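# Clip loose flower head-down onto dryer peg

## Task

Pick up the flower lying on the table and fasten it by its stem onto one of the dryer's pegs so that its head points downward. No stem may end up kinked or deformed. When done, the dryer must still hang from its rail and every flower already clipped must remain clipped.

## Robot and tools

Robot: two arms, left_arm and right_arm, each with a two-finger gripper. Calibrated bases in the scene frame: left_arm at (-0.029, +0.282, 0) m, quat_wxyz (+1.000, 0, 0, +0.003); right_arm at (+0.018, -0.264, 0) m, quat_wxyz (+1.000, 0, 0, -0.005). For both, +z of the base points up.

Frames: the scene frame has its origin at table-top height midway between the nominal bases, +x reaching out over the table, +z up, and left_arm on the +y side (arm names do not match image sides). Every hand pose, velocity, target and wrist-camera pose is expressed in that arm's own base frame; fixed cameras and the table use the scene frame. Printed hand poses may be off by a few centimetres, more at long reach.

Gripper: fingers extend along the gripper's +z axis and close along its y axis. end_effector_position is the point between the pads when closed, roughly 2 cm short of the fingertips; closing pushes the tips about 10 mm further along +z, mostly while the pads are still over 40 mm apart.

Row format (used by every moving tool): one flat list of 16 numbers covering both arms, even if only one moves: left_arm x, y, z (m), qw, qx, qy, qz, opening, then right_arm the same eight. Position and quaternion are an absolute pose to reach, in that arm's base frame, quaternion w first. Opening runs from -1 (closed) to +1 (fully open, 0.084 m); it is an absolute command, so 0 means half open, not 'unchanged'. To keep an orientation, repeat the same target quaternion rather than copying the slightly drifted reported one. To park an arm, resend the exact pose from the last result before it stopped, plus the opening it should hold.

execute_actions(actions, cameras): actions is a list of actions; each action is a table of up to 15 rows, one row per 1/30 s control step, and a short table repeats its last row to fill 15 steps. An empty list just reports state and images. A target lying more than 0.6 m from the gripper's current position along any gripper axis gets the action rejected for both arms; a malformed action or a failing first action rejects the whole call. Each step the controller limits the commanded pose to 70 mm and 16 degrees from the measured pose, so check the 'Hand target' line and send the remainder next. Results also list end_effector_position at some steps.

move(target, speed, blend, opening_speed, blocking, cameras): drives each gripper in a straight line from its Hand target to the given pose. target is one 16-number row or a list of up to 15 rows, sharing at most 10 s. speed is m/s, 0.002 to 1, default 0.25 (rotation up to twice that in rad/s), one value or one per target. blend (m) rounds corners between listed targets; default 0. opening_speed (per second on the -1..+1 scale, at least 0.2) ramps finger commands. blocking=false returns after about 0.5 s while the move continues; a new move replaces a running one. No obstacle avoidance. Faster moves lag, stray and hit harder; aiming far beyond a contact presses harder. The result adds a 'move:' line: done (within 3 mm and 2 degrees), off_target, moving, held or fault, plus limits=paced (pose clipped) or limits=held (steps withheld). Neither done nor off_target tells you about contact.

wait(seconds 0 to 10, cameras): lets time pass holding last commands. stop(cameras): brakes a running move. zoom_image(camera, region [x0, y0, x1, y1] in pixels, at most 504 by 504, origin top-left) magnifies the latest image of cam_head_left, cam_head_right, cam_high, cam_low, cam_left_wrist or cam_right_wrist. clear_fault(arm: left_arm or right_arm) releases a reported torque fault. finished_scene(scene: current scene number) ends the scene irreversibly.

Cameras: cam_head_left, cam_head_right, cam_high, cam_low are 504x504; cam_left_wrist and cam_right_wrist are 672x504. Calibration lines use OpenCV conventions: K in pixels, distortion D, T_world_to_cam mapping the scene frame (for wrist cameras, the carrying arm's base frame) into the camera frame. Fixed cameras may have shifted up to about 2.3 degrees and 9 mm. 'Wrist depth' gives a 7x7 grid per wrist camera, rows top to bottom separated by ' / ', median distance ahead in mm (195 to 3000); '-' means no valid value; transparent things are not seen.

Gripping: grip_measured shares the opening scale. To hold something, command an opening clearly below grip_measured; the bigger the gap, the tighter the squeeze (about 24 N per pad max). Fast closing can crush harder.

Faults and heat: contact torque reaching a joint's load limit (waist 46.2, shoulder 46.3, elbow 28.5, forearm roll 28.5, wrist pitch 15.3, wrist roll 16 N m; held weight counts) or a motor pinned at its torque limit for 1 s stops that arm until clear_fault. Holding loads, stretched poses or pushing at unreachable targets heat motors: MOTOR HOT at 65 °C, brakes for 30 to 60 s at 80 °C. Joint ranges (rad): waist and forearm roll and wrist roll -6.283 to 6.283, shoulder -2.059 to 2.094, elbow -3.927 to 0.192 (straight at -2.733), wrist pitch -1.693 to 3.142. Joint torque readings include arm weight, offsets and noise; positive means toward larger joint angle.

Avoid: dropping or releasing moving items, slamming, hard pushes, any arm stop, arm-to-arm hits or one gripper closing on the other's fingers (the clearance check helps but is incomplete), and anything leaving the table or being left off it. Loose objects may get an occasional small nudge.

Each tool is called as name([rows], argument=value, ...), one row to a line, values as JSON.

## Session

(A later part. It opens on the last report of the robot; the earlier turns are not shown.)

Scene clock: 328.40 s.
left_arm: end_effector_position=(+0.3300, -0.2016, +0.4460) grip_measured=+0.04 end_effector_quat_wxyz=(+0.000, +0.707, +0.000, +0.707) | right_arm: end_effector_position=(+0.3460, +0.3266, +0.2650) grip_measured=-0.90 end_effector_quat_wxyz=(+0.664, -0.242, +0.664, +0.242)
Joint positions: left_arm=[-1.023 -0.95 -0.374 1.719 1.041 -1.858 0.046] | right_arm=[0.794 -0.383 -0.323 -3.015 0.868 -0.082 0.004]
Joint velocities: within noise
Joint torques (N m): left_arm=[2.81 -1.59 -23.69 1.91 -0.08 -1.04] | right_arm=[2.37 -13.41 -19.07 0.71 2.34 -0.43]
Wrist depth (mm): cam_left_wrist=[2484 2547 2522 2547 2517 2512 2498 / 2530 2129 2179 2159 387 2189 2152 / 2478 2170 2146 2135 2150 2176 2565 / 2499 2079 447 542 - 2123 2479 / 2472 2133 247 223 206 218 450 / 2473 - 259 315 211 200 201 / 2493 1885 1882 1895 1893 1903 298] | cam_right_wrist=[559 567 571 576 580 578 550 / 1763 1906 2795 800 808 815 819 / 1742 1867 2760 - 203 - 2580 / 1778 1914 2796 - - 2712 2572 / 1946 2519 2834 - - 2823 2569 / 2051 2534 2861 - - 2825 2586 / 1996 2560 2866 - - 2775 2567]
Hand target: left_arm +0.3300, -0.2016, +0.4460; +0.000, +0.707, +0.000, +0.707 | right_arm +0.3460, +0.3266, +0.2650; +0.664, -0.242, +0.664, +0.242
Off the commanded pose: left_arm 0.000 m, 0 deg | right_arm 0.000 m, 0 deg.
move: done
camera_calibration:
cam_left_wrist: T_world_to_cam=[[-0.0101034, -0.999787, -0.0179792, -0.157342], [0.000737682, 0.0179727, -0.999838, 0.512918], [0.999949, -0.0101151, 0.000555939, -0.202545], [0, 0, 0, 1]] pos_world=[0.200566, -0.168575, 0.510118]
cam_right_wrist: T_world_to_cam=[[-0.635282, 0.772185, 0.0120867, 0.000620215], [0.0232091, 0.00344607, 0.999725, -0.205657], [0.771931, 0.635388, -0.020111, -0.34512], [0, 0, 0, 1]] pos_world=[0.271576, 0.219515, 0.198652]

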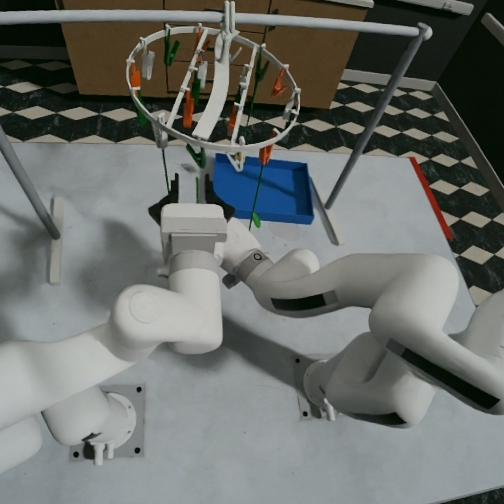

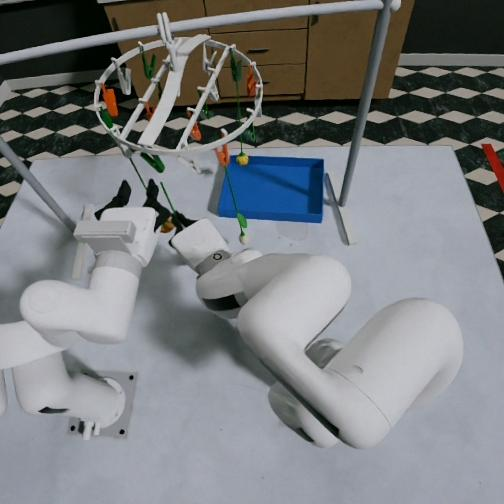

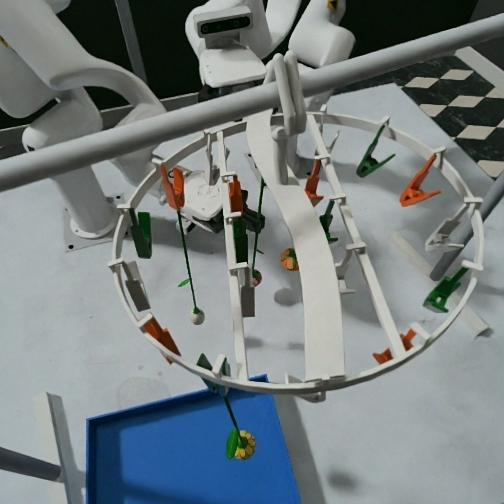

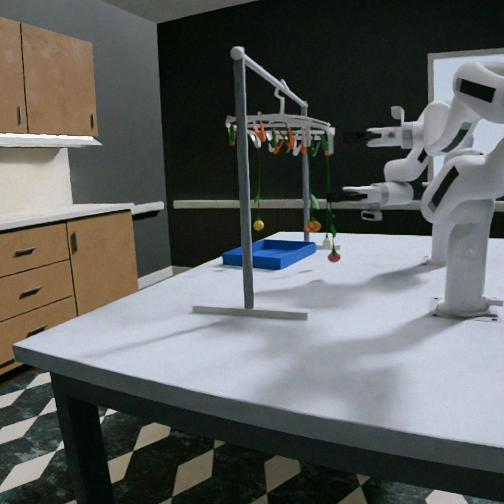

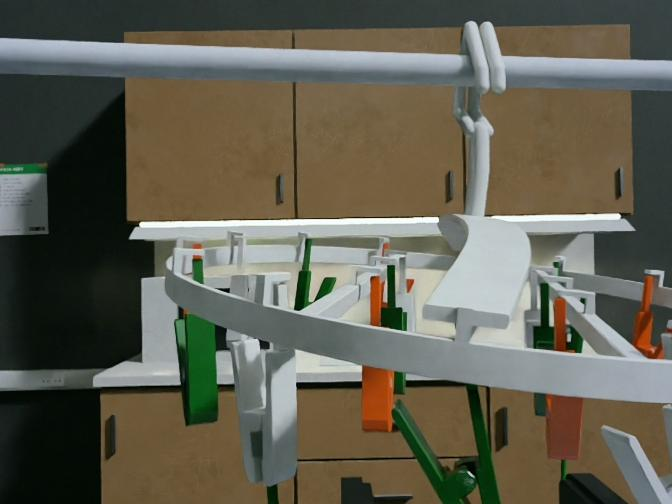

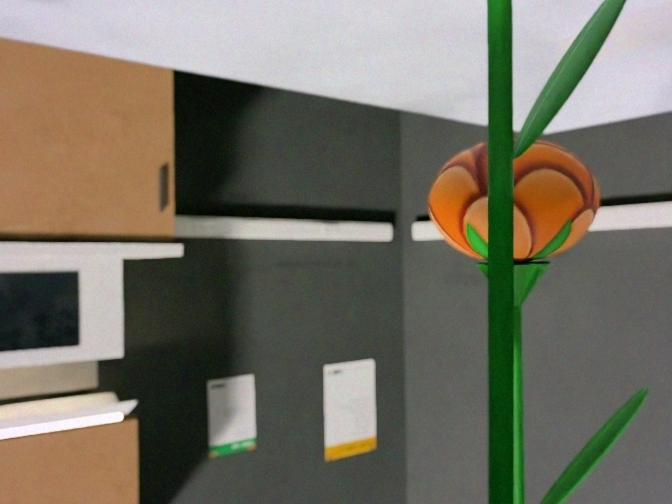

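move([
  [0.345,-0.2028,0.446,0,0.7071,0,0.7071,0.048,0.346,0.3266,0.265,0.6645,-0.2418,0.6645,0.2418,-1],
  [0.402,-0.2028,0.446,0,0.7071,0,0.7071,0.048,0.346,0.3266,0.265,0.6645,-0.2418,0.6645,0.2418,-1],
], speed=0.04)

zoom_image(camera="cam_head_left", region=[130, 90, 290, 250])

zoom_image(camera="cam_head_right", region=[80, 90, 240, 250])

zoom_image(camera="cam_low", region=[280, 100, 400, 220])

zoom_image(camera="cam_high", region=[190, 100, 350, 260])

Scene clock: 341.97 s.
left_arm: end_effector_position=(+0.4020, -0.2028, +0.4460) grip_measured=+0.04 end_effector_quat_wxyz=(+0.000, +0.707, +0.000, +0.707) | right_arm: end_effector_position=(+0.3460, +0.3266, +0.2650) grip_measured=-0.90 end_effector_quat_wxyz=(+0.664, -0.242, +0.664, +0.242)
Joint positions: left_arm=[-0.731 -0.719 -0.526 1.913 0.788 -2.039 0.046] | right_arm=[0.794 -0.383 -0.323 -3.015 0.868 -0.082 0.004]
Joint velocities: within noise
Joint torques (N m): left_arm=[3.01 -5.91 -23.97 1.17 0.68 -1.19] | right_arm=[0.71 -11.5 -18.6 -0.05 2.31 -0.15]
Wrist depth (mm): cam_left_wrist=[2419 2101 273 279 290 314 2099 / 2495 2093 2137 2069 2093 2121 2483 / 2479 2100 2079 2071 2105 2084 2510 / 2440 2069 424 469 - 208 2477 / - - - - - - 296 / - 222 - - - - 235 / - 1825 - - 1810 - 1821] | cam_right_wrist=[561 569 570 576 580 581 550 / 1751 1889 2851 800 807 814 824 / 1740 1901 2805 - 204 - 2590 / 1774 1914 2824 - - 2658 2557 / 1938 2510 2877 - - 2858 2570 / 2031 2558 2937 - - 2916 2563 / 2015 2567 2848 - - 2795 2633]
Hand target: left_arm +0.4020, -0.2028, +0.4460; +0.000, +0.707, +0.000, +0.707 | right_arm +0.3460, +0.3266, +0.2650; +0.664, -0.242, +0.664, +0.242
Off the commanded pose: left_arm 0.000 m, 0 deg | right_arm 0.000 m, 0 deg.
move: done
camera_calibration:
cam_left_wrist: T_world_to_cam=[[-0.0101034, -0.999787, -0.0179792, -0.157815], [0.000737682, 0.0179727, -0.999838, 0.512886], [0.999949, -0.0101151, 0.000555939, -0.274453], [0, 0, 0, 1]] pos_world=[0.272466, -0.169775, 0.510118]
cam_right_wrist: T_world_to_cam=[[-0.635282, 0.772185, 0.0120867, 0.000619006], [0.0232091, 0.00344607, 0.999725, -0.205757], [0.771931, 0.635388, -0.020111, -0.345118], [0, 0, 0, 1]] pos_world=[0.271576, 0.219515, 0.198752]

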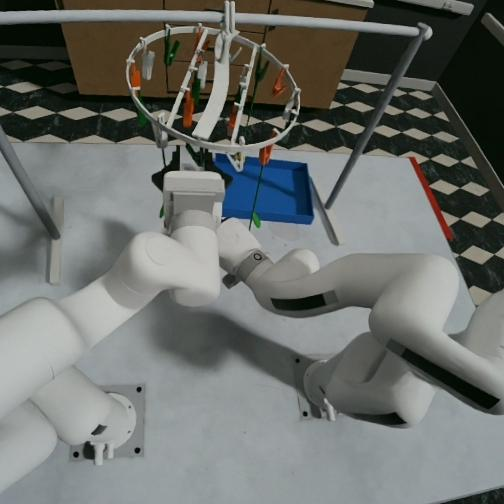

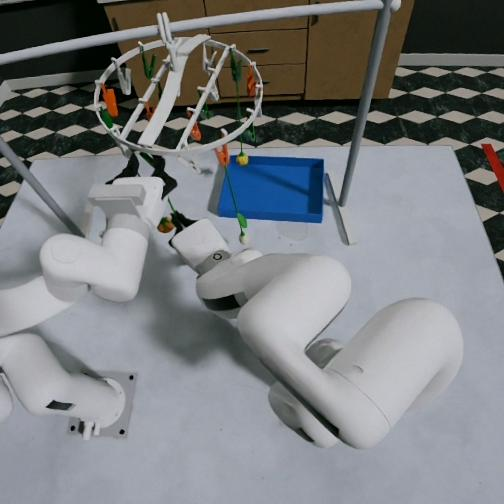

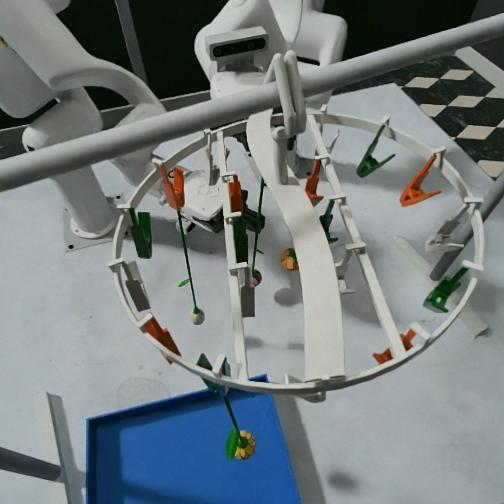

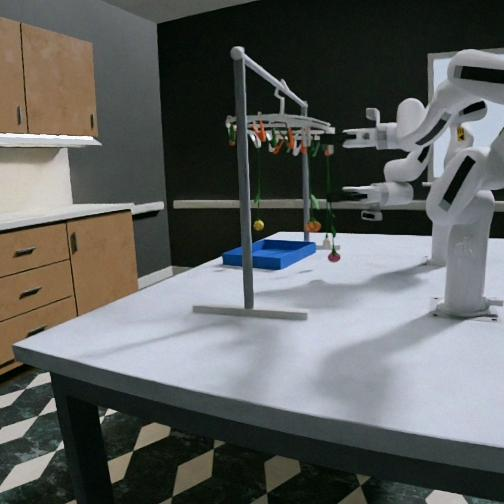

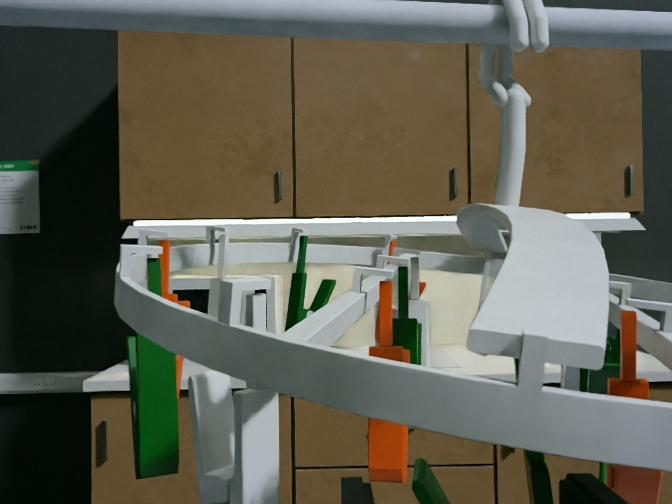

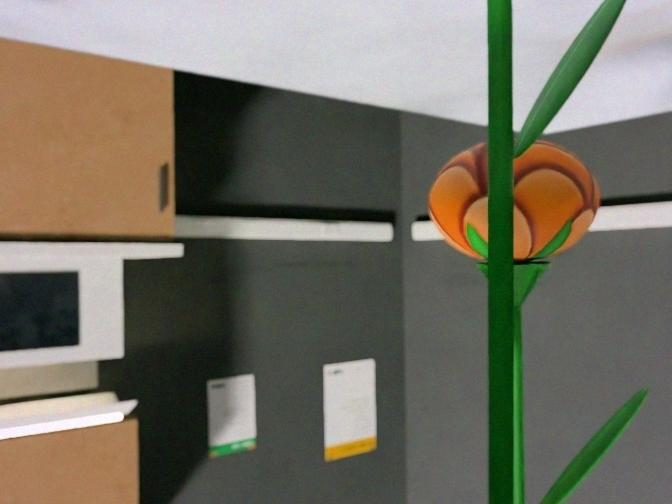

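Scaled by 3.150 from the camera's 504x504 image, which has a finer 720x720 frame.

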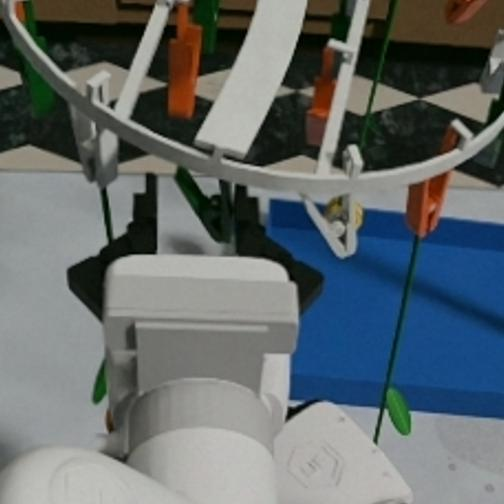

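Scaled by 3.150 from the camera's 504x504 image, which has a finer 720x720 frame.

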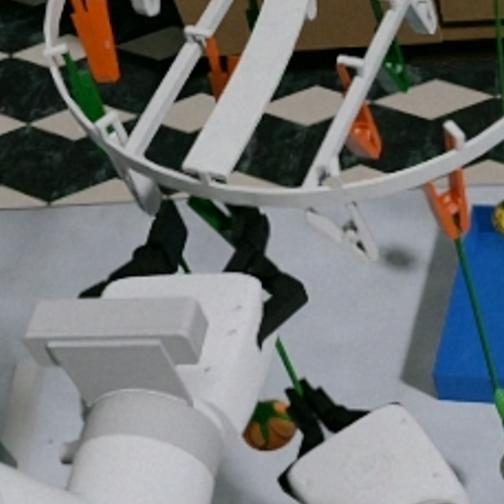

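Scaled by 4.200 from the camera's 504x504 image, which has a finer 720x720 frame.

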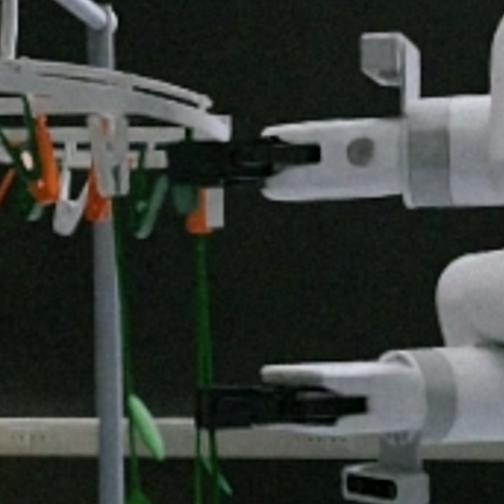

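Scaled by 3.150 from the camera's 504x504 image, which has a finer 720x720 frame.

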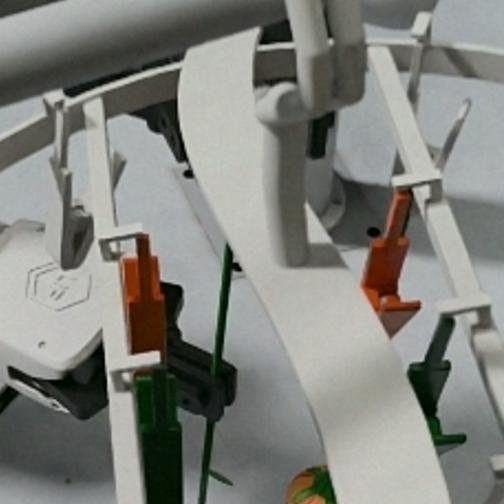

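move(target=[0.402,-0.2142,0.446,0,0.7071,0,0.7071,-0.62,0.346,0.3266,0.265,0.6645,-0.2418,0.6645,0.2418,-1], speed=0.0035, opening_speed=0.2)

zoom_image(camera="cam_head_left", region=[150, 90, 270, 210])

zoom_image(camera="cam_head_right", region=[100, 110, 220, 230])

zoom_image(camera="cam_left_wrist", region=[360, 304, 660, 504])

Scene clock: 358.07 s.
left_arm: end_effector_position=(+0.4020, -0.2142, +0.4460) grip_measured=-0.51 end_effector_quat_wxyz=(+0.000, +0.707, +0.000, +0.707) | right_arm: end_effector_position=(+0.3460, +0.3266, +0.2650) grip_measured=-0.90 end_effector_quat_wxyz=(+0.664, -0.242, +0.664, +0.242)
Joint positions: left_arm=[-0.771 -0.686 -0.546 1.9 0.828 -2.039 0.022] | right_arm=[0.794 -0.383 -0.323 -3.015 0.868 -0.082 0.004]
Joint velocities: within noise
Joint torques (N m): left_arm=[-1.92 -6.57 -23.83 -0.47 2.19 -0.99] | right_arm=[0.22 -10.08 -17.9 -0.02 2.19 -0.11]
Wrist depth (mm): cam_left_wrist=[2477 2067 274 281 291 315 2106 / 2495 2090 2100 2083 2100 2110 2484 / 2440 2099 2068 2093 2067 2111 2489 / 2418 360 432 468 - 358 2441 / - - - 226 - - 299 / - - - - - - 236 / 2401 216 - 1830 1824 - 1831] | cam_right_wrist=[561 567 572 574 578 580 549 / 1740 1903 2760 803 808 814 826 / 1750 1863 2738 - - - 2652 / 1747 1906 2796 - - 2771 2641 / 1963 2516 2886 - - 2832 2599 / 2052 2574 2835 - - 2840 2562 / 1998 2552 2828 - - 2847 2598]
Hand target: left_arm +0.4020, -0.2142, +0.4460; +0.000, +0.707, +0.000, +0.707 | right_arm +0.3460, +0.3266, +0.2650; +0.664, -0.242, +0.664, +0.242
Off the commanded pose: left_arm 0.000 m, 0 deg | right_arm 0.000 m, 0 deg.
move: done
camera_calibration:
cam_left_wrist: T_world_to_cam=[[-0.0101034, -0.999787, -0.0179792, -0.169211], [0.000737682, 0.0179727, -0.999838, 0.513091], [0.999949, -0.0101151, 0.000555939, -0.274668], [0, 0, 0, 1]] pos_world=[0.272566, -0.181175, 0.510118]
cam_right_wrist: T_world_to_cam=[[-0.635282, 0.772185, 0.0120867, 0.000620215], [0.0232091, 0.00344607, 0.999725, -0.205657], [0.771931, 0.635388, -0.020111, -0.34512], [0, 0, 0, 1]] pos_world=[0.271576, 0.219515, 0.198652]

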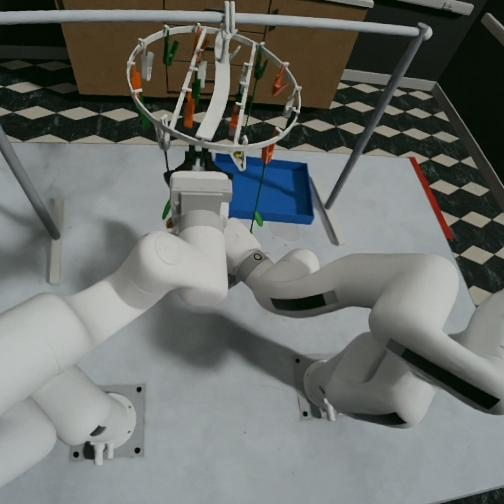

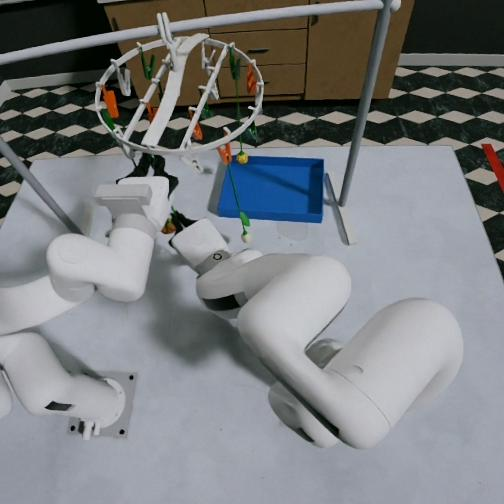

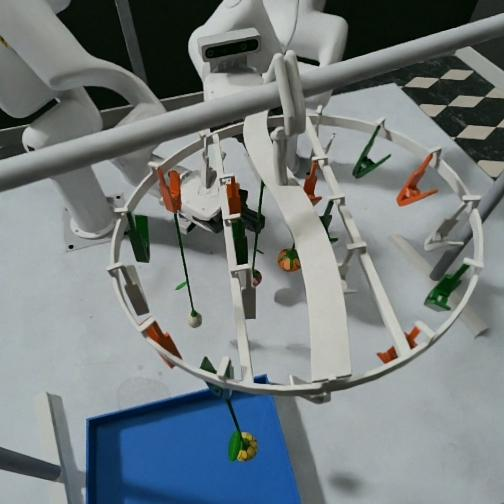

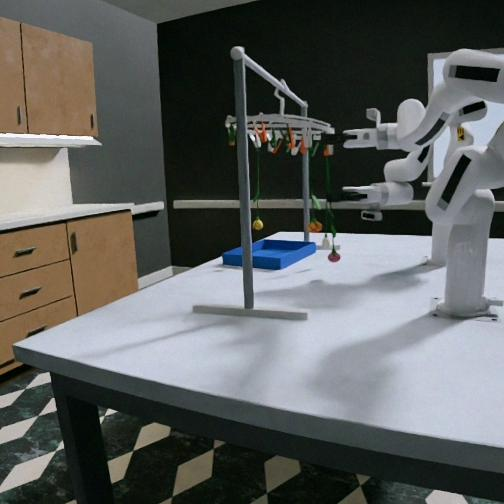

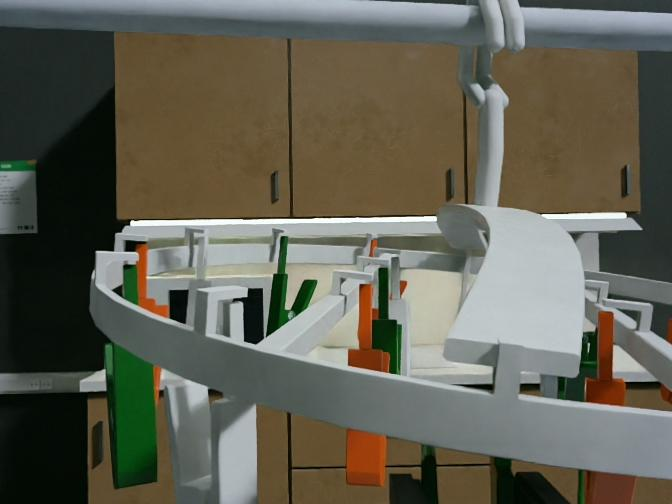

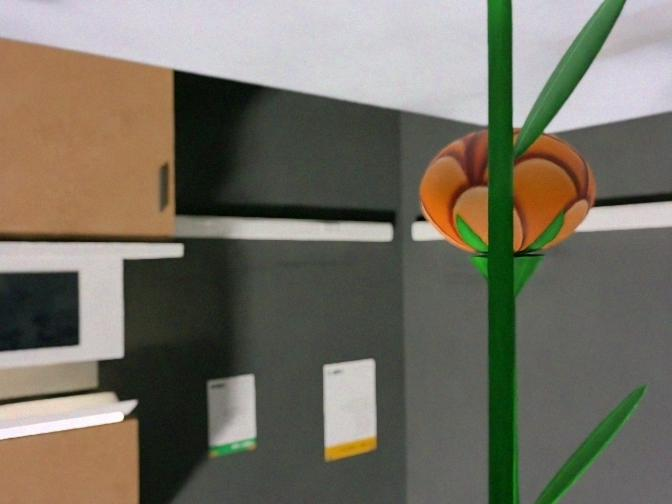

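Scaled by 4.200 from the camera's 504x504 image, which has a finer 720x720 frame.

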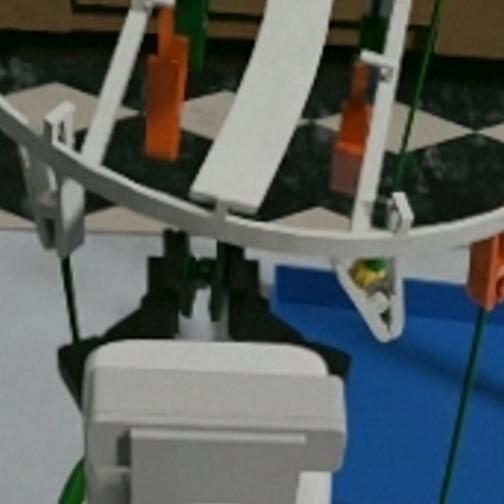

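Scaled by 4.200 from the camera's 504x504 image, which has a finer 720x720 frame.

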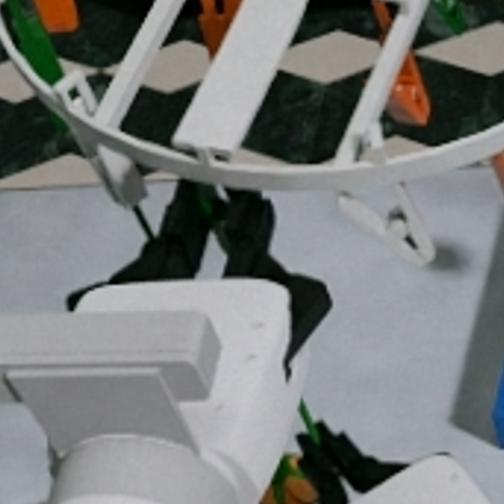

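Scaled by 1.680 from the camera's 672x504 image, which has a finer 960x720 frame.

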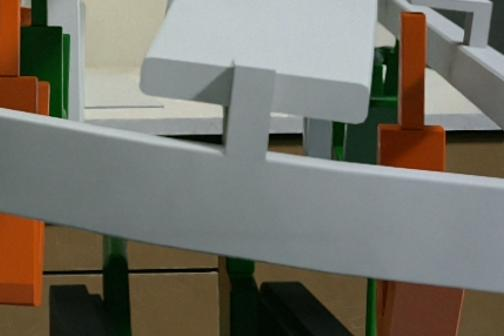

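move(target=[0.402,-0.2130,0.446,0,0.7071,0,0.7071,-0.85,0.346,0.3266,0.265,0.6645,-0.2418,0.6645,0.2418,-1], speed=0.0035, opening_speed=0.2)

zoom_image(camera="cam_head_left", region=[150, 90, 270, 210])

zoom_image(camera="cam_head_right", region=[100, 110, 220, 230])

zoom_image(camera="cam_low", region=[300, 110, 380, 190])

Scene clock: 368.83 s.
left_arm: end_effector_position=(+0.4020, -0.2130, +0.4460) grip_measured=-0.51 end_effector_quat_wxyz=(+0.000, +0.707, +0.000, +0.707) | right_arm: end_effector_position=(+0.3460, +0.3266, +0.2650) grip_measured=-0.90 end_effector_quat_wxyz=(+0.664, -0.242, +0.664, +0.242)
Joint positions: left_arm=[-0.767 -0.69 -0.544 1.901 0.824 -2.039 0.022] | right_arm=[0.794 -0.383 -0.323 -3.015 0.868 -0.082 0.004]
Joint velocities: within noise
Joint torques (N m): left_arm=[2.93 -10.18 -22.28 1.26 0.62 0.71] | right_arm=[0.38 -8.93 -18.1 -0.14 2.07 -0.09]
Wrist depth (mm): cam_left_wrist=[2441 2089 274 279 290 2087 2100 / 2462 2116 2136 2082 2098 2087 2457 / 2422 2094 2088 2104 2073 2117 2417 / 2426 338 2023 467 - 2186 2455 / - - - 225 - - 298 / - - - - - - 239 / 2427 216 - 1856 1801 - 1818] | cam_right_wrist=[561 567 568 576 581 581 550 / 1774 1857 2803 796 809 815 822 / 1736 1862 2757 - 199 - 2559 / 1756 1925 2768 - - 2770 2594 / 1949 2499 2852 - - 2826 2565 / 2046 2585 2885 - - 2846 2600 / 1989 2548 2888 - - 2808 2570]
Hand target: left_arm +0.4020, -0.2130, +0.4460; +0.000, +0.707, +0.000, +0.707 | right_arm +0.3460, +0.3266, +0.2650; +0.664, -0.242, +0.664, +0.242
Off the commanded pose: left_arm 0.000 m, 0 deg | right_arm 0.000 m, 0 deg.
move: done
camera_calibration:
cam_left_wrist: T_world_to_cam=[[-0.0101018, -0.999786, -0.0180792, -0.167961], [0.000738843, 0.0180726, -0.999836, 0.513086], [0.999949, -0.0101135, 0.000556118, -0.274656], [0, 0, 0, 1]] pos_world=[0.272566, -0.179975, 0.510119]
cam_right_wrist: T_world_to_cam=[[-0.635282, 0.772185, 0.0120867, 0.000620215], [0.0232091, 0.00344607, 0.999725, -0.205657], [0.771931, 0.635388, -0.020111, -0.34512], [0, 0, 0, 1]] pos_world=[0.271576, 0.219515, 0.198652]

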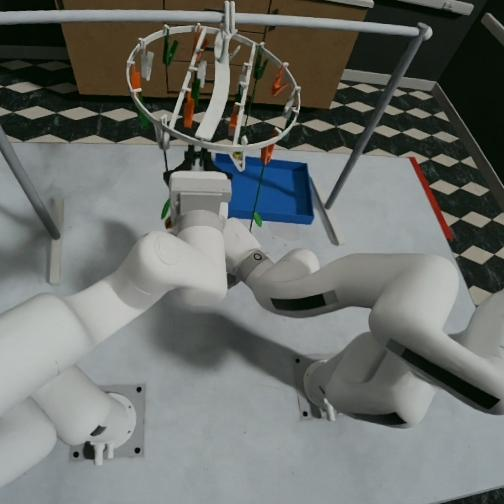

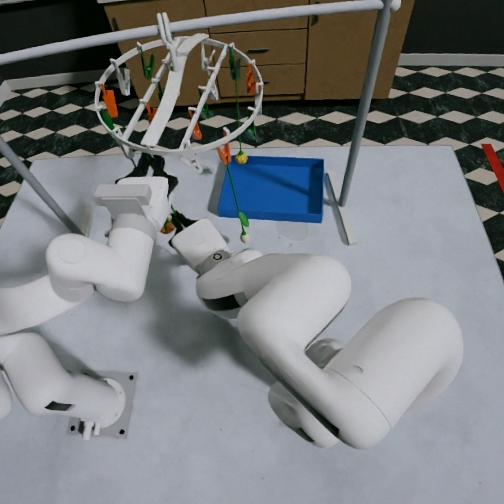

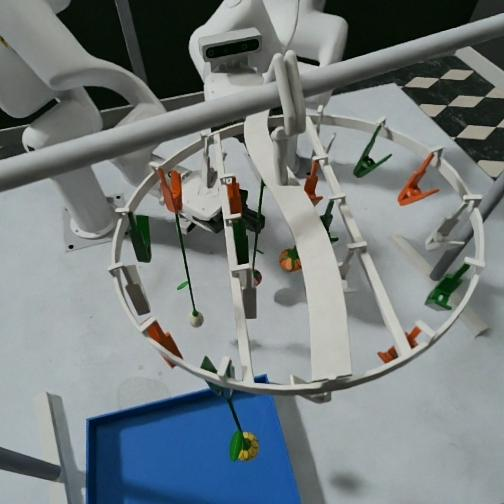

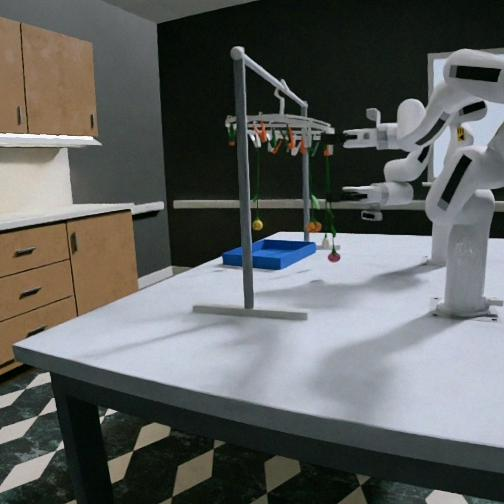

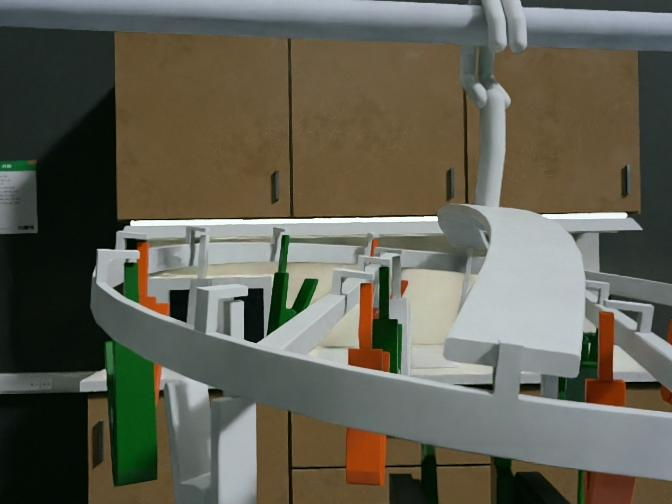

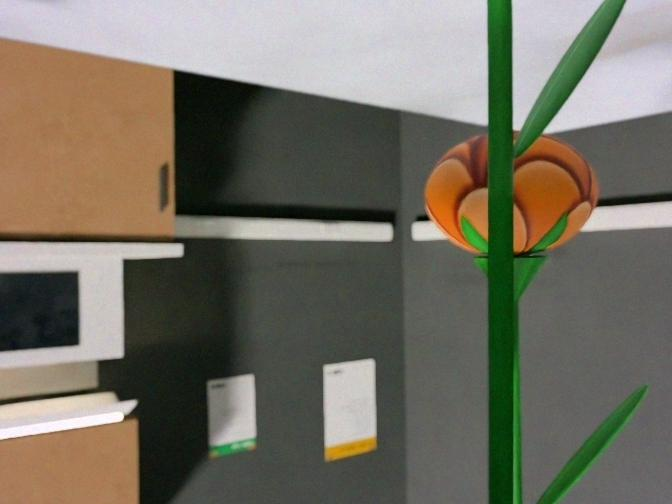

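Scaled by 4.200 from the camera's 504x504 image, which has a finer 720x720 frame.

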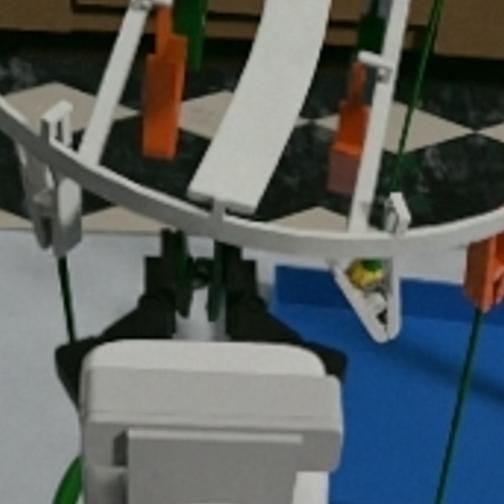

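Scaled by 4.200 from the camera's 504x504 image, which has a finer 720x720 frame.

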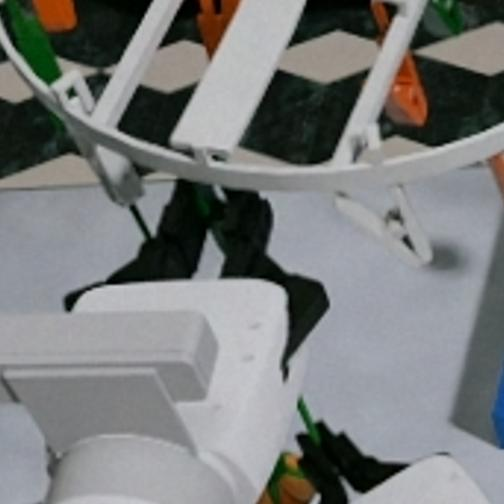

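Scaled by 6.300 from the camera's 504x504 image, which has a finer 720x720 frame.

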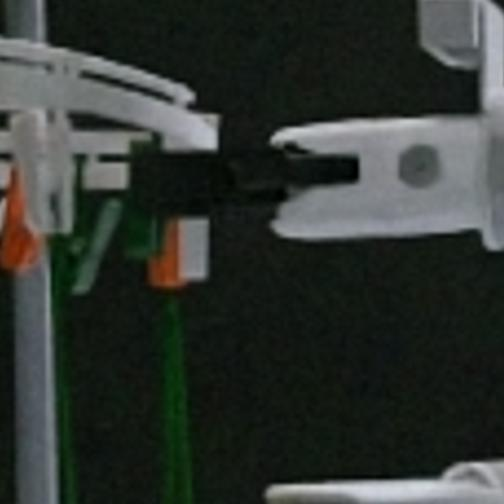

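zoom_image(camera="cam_head_left", region=[175, 130, 235, 190])

zoom_image(camera="cam_high", region=[230, 90, 310, 170])

zoom_image(camera="cam_head_right", region=[125, 135, 185, 195])

Scaled by 8.400 from the camera's 504x504 image, which has a finer 720x720 frame.

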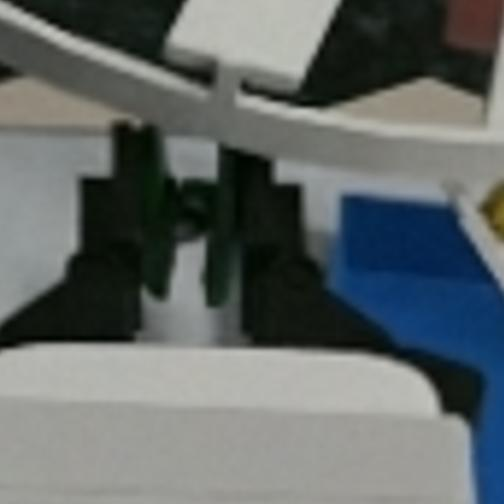

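Scaled by 6.300 from the camera's 504x504 image, which has a finer 720x720 frame.

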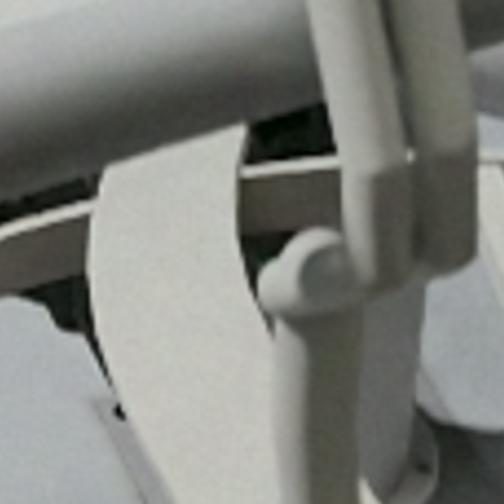

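Scaled by 8.400 from the camera's 504x504 image, which has a finer 720x720 frame.

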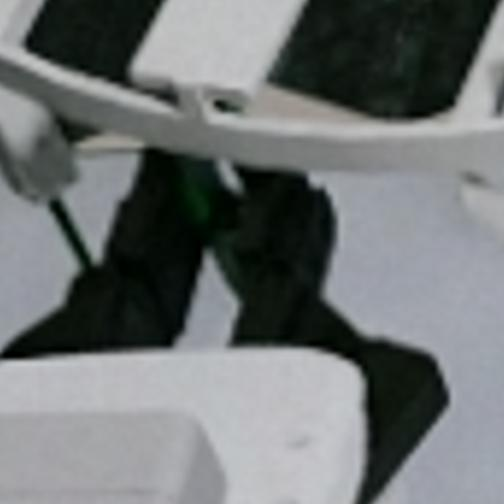

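move([
  [0.402,-0.2130,0.446,0,0.7071,0,0.7071,-0.85,0.346,0.3228,0.265,0.6645,-0.2418,0.6645,0.2418,-1],
  [0.402,-0.2130,0.446,0,0.7071,0,0.7071,-0.85,0.346,0.3228,0.29,0.6645,-0.2418,0.6645,0.2418,-1],
], speed=0.03, cameras=["cam_head_left","cam_low"])

zoom_image(camera="cam_head_left", region=[175, 130, 235, 190])

zoom_image(camera="cam_low", region=[300, 110, 380, 190])

Scene clock: 390.40 s.
left_arm: end_effector_position=(+0.4020, -0.2130, +0.4460) grip_measured=-0.51 end_effector_quat_wxyz=(+0.000, +0.707, +0.000, +0.707) | right_arm: end_effector_position=(+0.3460, +0.3228, +0.2900) grip_measured=-0.90 end_effector_quat_wxyz=(+0.664, -0.242, +0.664, +0.242)
Joint positions: left_arm=[-0.767 -0.69 -0.544 1.901 0.824 -2.039 0.022] | right_arm=[0.781 -0.466 -0.346 -3.022 0.763 -0.087 0.004]
Joint velocities: within noise
Joint torques (N m): left_arm=[1.42 -9.15 -23.22 0.75 1.33 0.71] | right_arm=[-2.3 -12.75 -20.64 0.92 1.57 -0.68]
Wrist depth (mm): cam_left_wrist=[2421 2063 274 280 290 2066 2073 / 2438 2088 2054 2098 2112 2072 2479 / 2475 2073 2081 2047 2106 2094 2458 / 2473 338 2051 465 - 2162 2477 / - - - 225 - - 298 / - - - - - - 238 / 2418 216 - 1848 1809 - 1840] | cam_right_wrist=[1718 638 642 642 648 601 662 / 1759 1884 2820 - - - 2483 / 1752 1885 2864 - - 2698 2588 / 1919 2048 2769 - - 2754 2592 / 1966 2504 2855 - - 2793 2549 / 2284 2575 2873 - - 2748 2569 / 2000 2547 2857 - - 2882 2542]
Hand target: left_arm +0.4020, -0.2130, +0.4460; +0.000, +0.707, +0.000, +0.707 | right_arm +0.3460, +0.3228, +0.2900; +0.664, -0.242, +0.664, +0.242
Off the commanded pose: left_arm 0.000 m, 0 deg | right_arm 0.000 m, 0 deg.
move: done
Images, in order (width x height): cam_head_left 504x504, cam_low 504x504.

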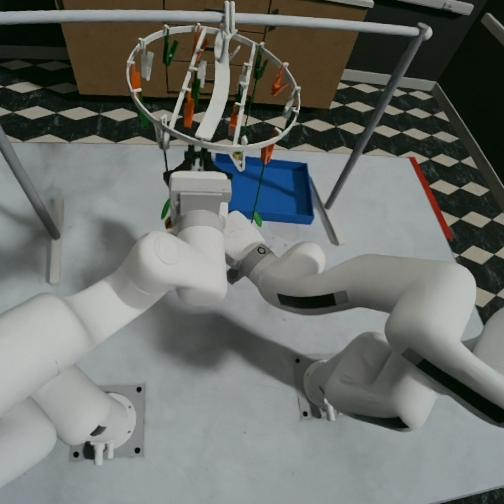

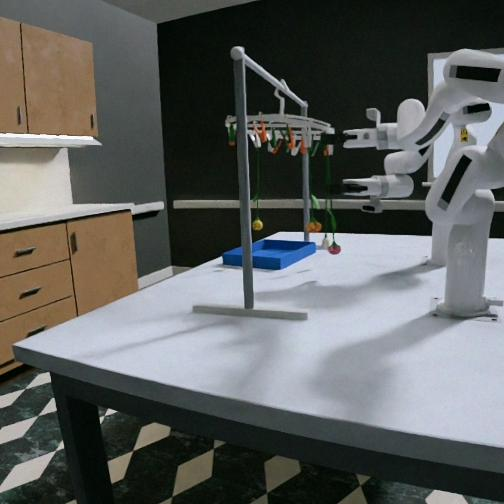

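Scaled by 8.400 from the camera's 504x504 image, which has a finer 720x720 frame.

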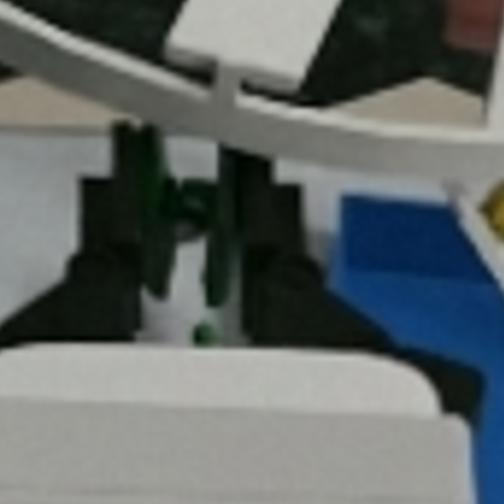

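Scaled by 6.300 from the camera's 504x504 image, which has a finer 720x720 frame.

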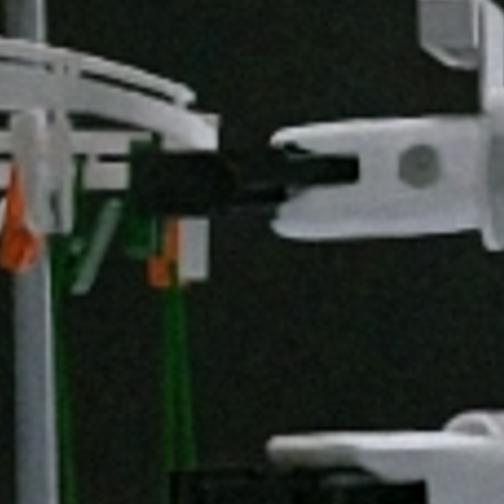

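zoom_image(camera="cam_low", region=[312, 125, 348, 161])

zoom_image(camera="cam_low", region=[305, 140, 365, 260])

Scaled by 14.000 from the camera's 504x504 image, which has a finer 720x720 frame.

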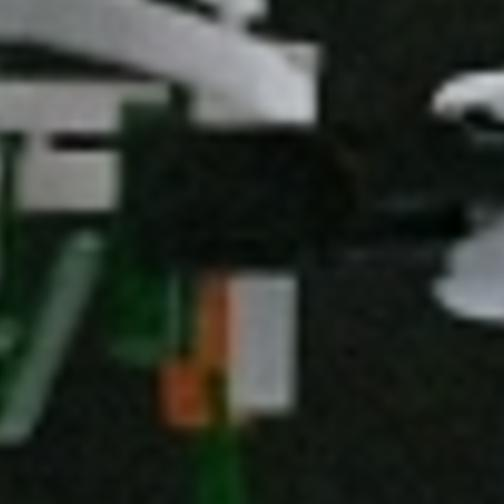

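Scaled by 4.200 from the camera's 504x504 image, which has a finer 720x720 frame.

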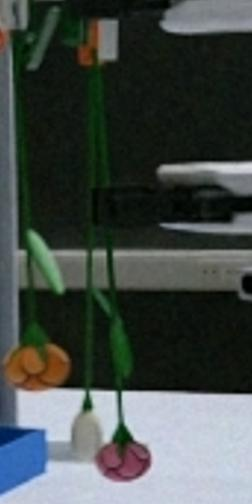

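move([
  [0.402,-0.2130,0.446,0,0.7071,0,0.7071,-0.85,0.346,0.3228,0.285,0.6645,-0.2418,0.6645,0.2418,-1],
  [0.402,-0.2130,0.446,0,0.7071,0,0.7071,-0.85,0.357,0.3268,0.285,0.6645,-0.2418,0.6645,0.2418,-1],
], speed=0.03, cameras=["cam_head_left","cam_low"])

zoom_image(camera="cam_head_left", region=[175, 130, 235, 190])

zoom_image(camera="cam_low", region=[312, 125, 348, 161])

Scene clock: 422.57 s.
left_arm: end_effector_position=(+0.4020, -0.2130, +0.4460) grip_measured=-0.51 end_effector_quat_wxyz=(+0.000, +0.707, +0.000, +0.707) | right_arm: end_effector_position=(+0.3570, +0.3268, +0.2850) grip_measured=-0.90 end_effector_quat_wxyz=(+0.664, -0.242, +0.664, +0.242)
Joint positions: left_arm=[-0.767 -0.69 -0.544 1.901 0.824 -2.039 0.022] | right_arm=[0.766 -0.408 -0.374 -3.046 0.792 -0.067 0.004]
Joint velocities: within noise
Joint torques (N m): left_arm=[0.14 -7.96 -22.82 0.29 1.54 0.8] | right_arm=[-1.62 -8.65 -20.33 -0.8 2.39 0.3]
Wrist depth (mm): cam_left_wrist=[2417 2111 275 280 290 2081 2150 / 2386 2056 2116 2121 2116 2055 2471 / 2472 2086 2073 2109 2114 2112 2478 / 2451 338 2019 468 - 2129 2423 / - - - 225 - - 298 / - - - - - - 238 / 2408 216 - 1805 1827 - 1837] | cam_right_wrist=[1714 626 628 630 637 638 644 / 1746 1880 2717 - - - 2420 / 1746 1886 2798 - - 2730 2512 / 1905 2038 2822 - - 2864 2551 / 1938 2542 2868 - - 2740 2517 / 2255 2578 2802 - - 2746 2486 / 1980 2568 2852 - - 2744 2561]
Hand target: left_arm +0.4020, -0.2130, +0.4460; +0.000, +0.707, +0.000, +0.707 | right_arm +0.3570, +0.3268, +0.2850; +0.664, -0.242, +0.664, +0.242
Off the commanded pose: left_arm 0.000 m, 0 deg | right_arm 0.000 m, 0 deg.
move: done
Images, in order (width x height): cam_head_left 504x504, cam_low 504x504.

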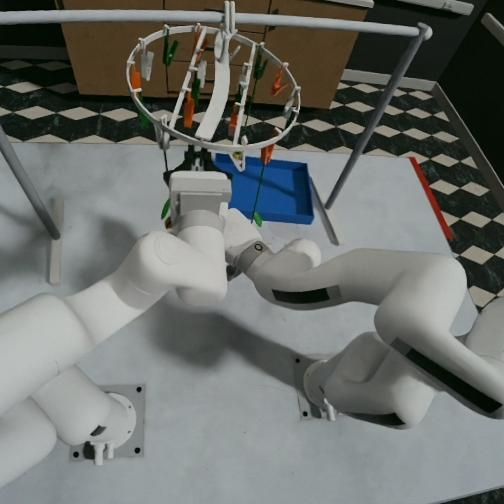

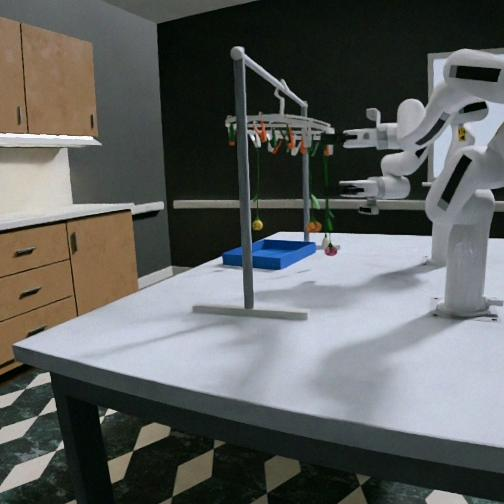

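Scaled by 8.400 from the camera's 504x504 image, which has a finer 720x720 frame.

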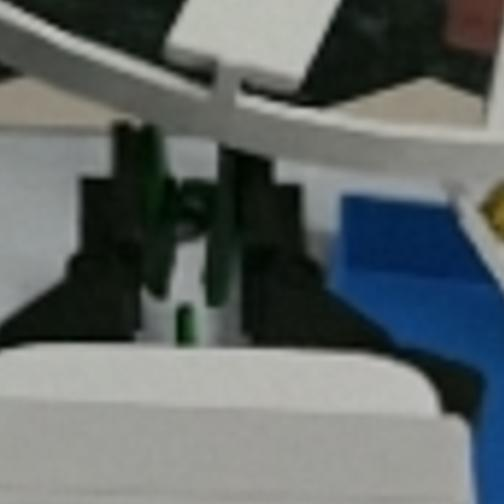

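Scaled by 14.000 from the camera's 504x504 image, which has a finer 720x720 frame.

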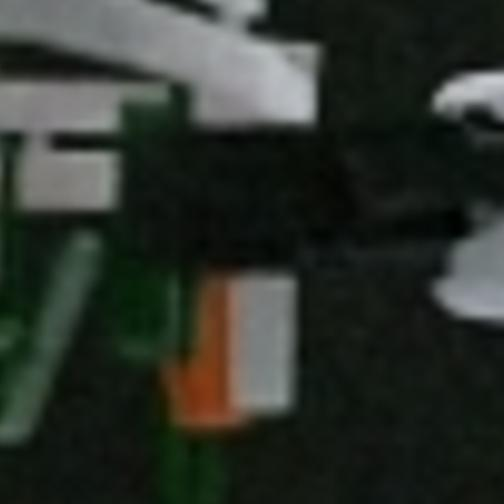

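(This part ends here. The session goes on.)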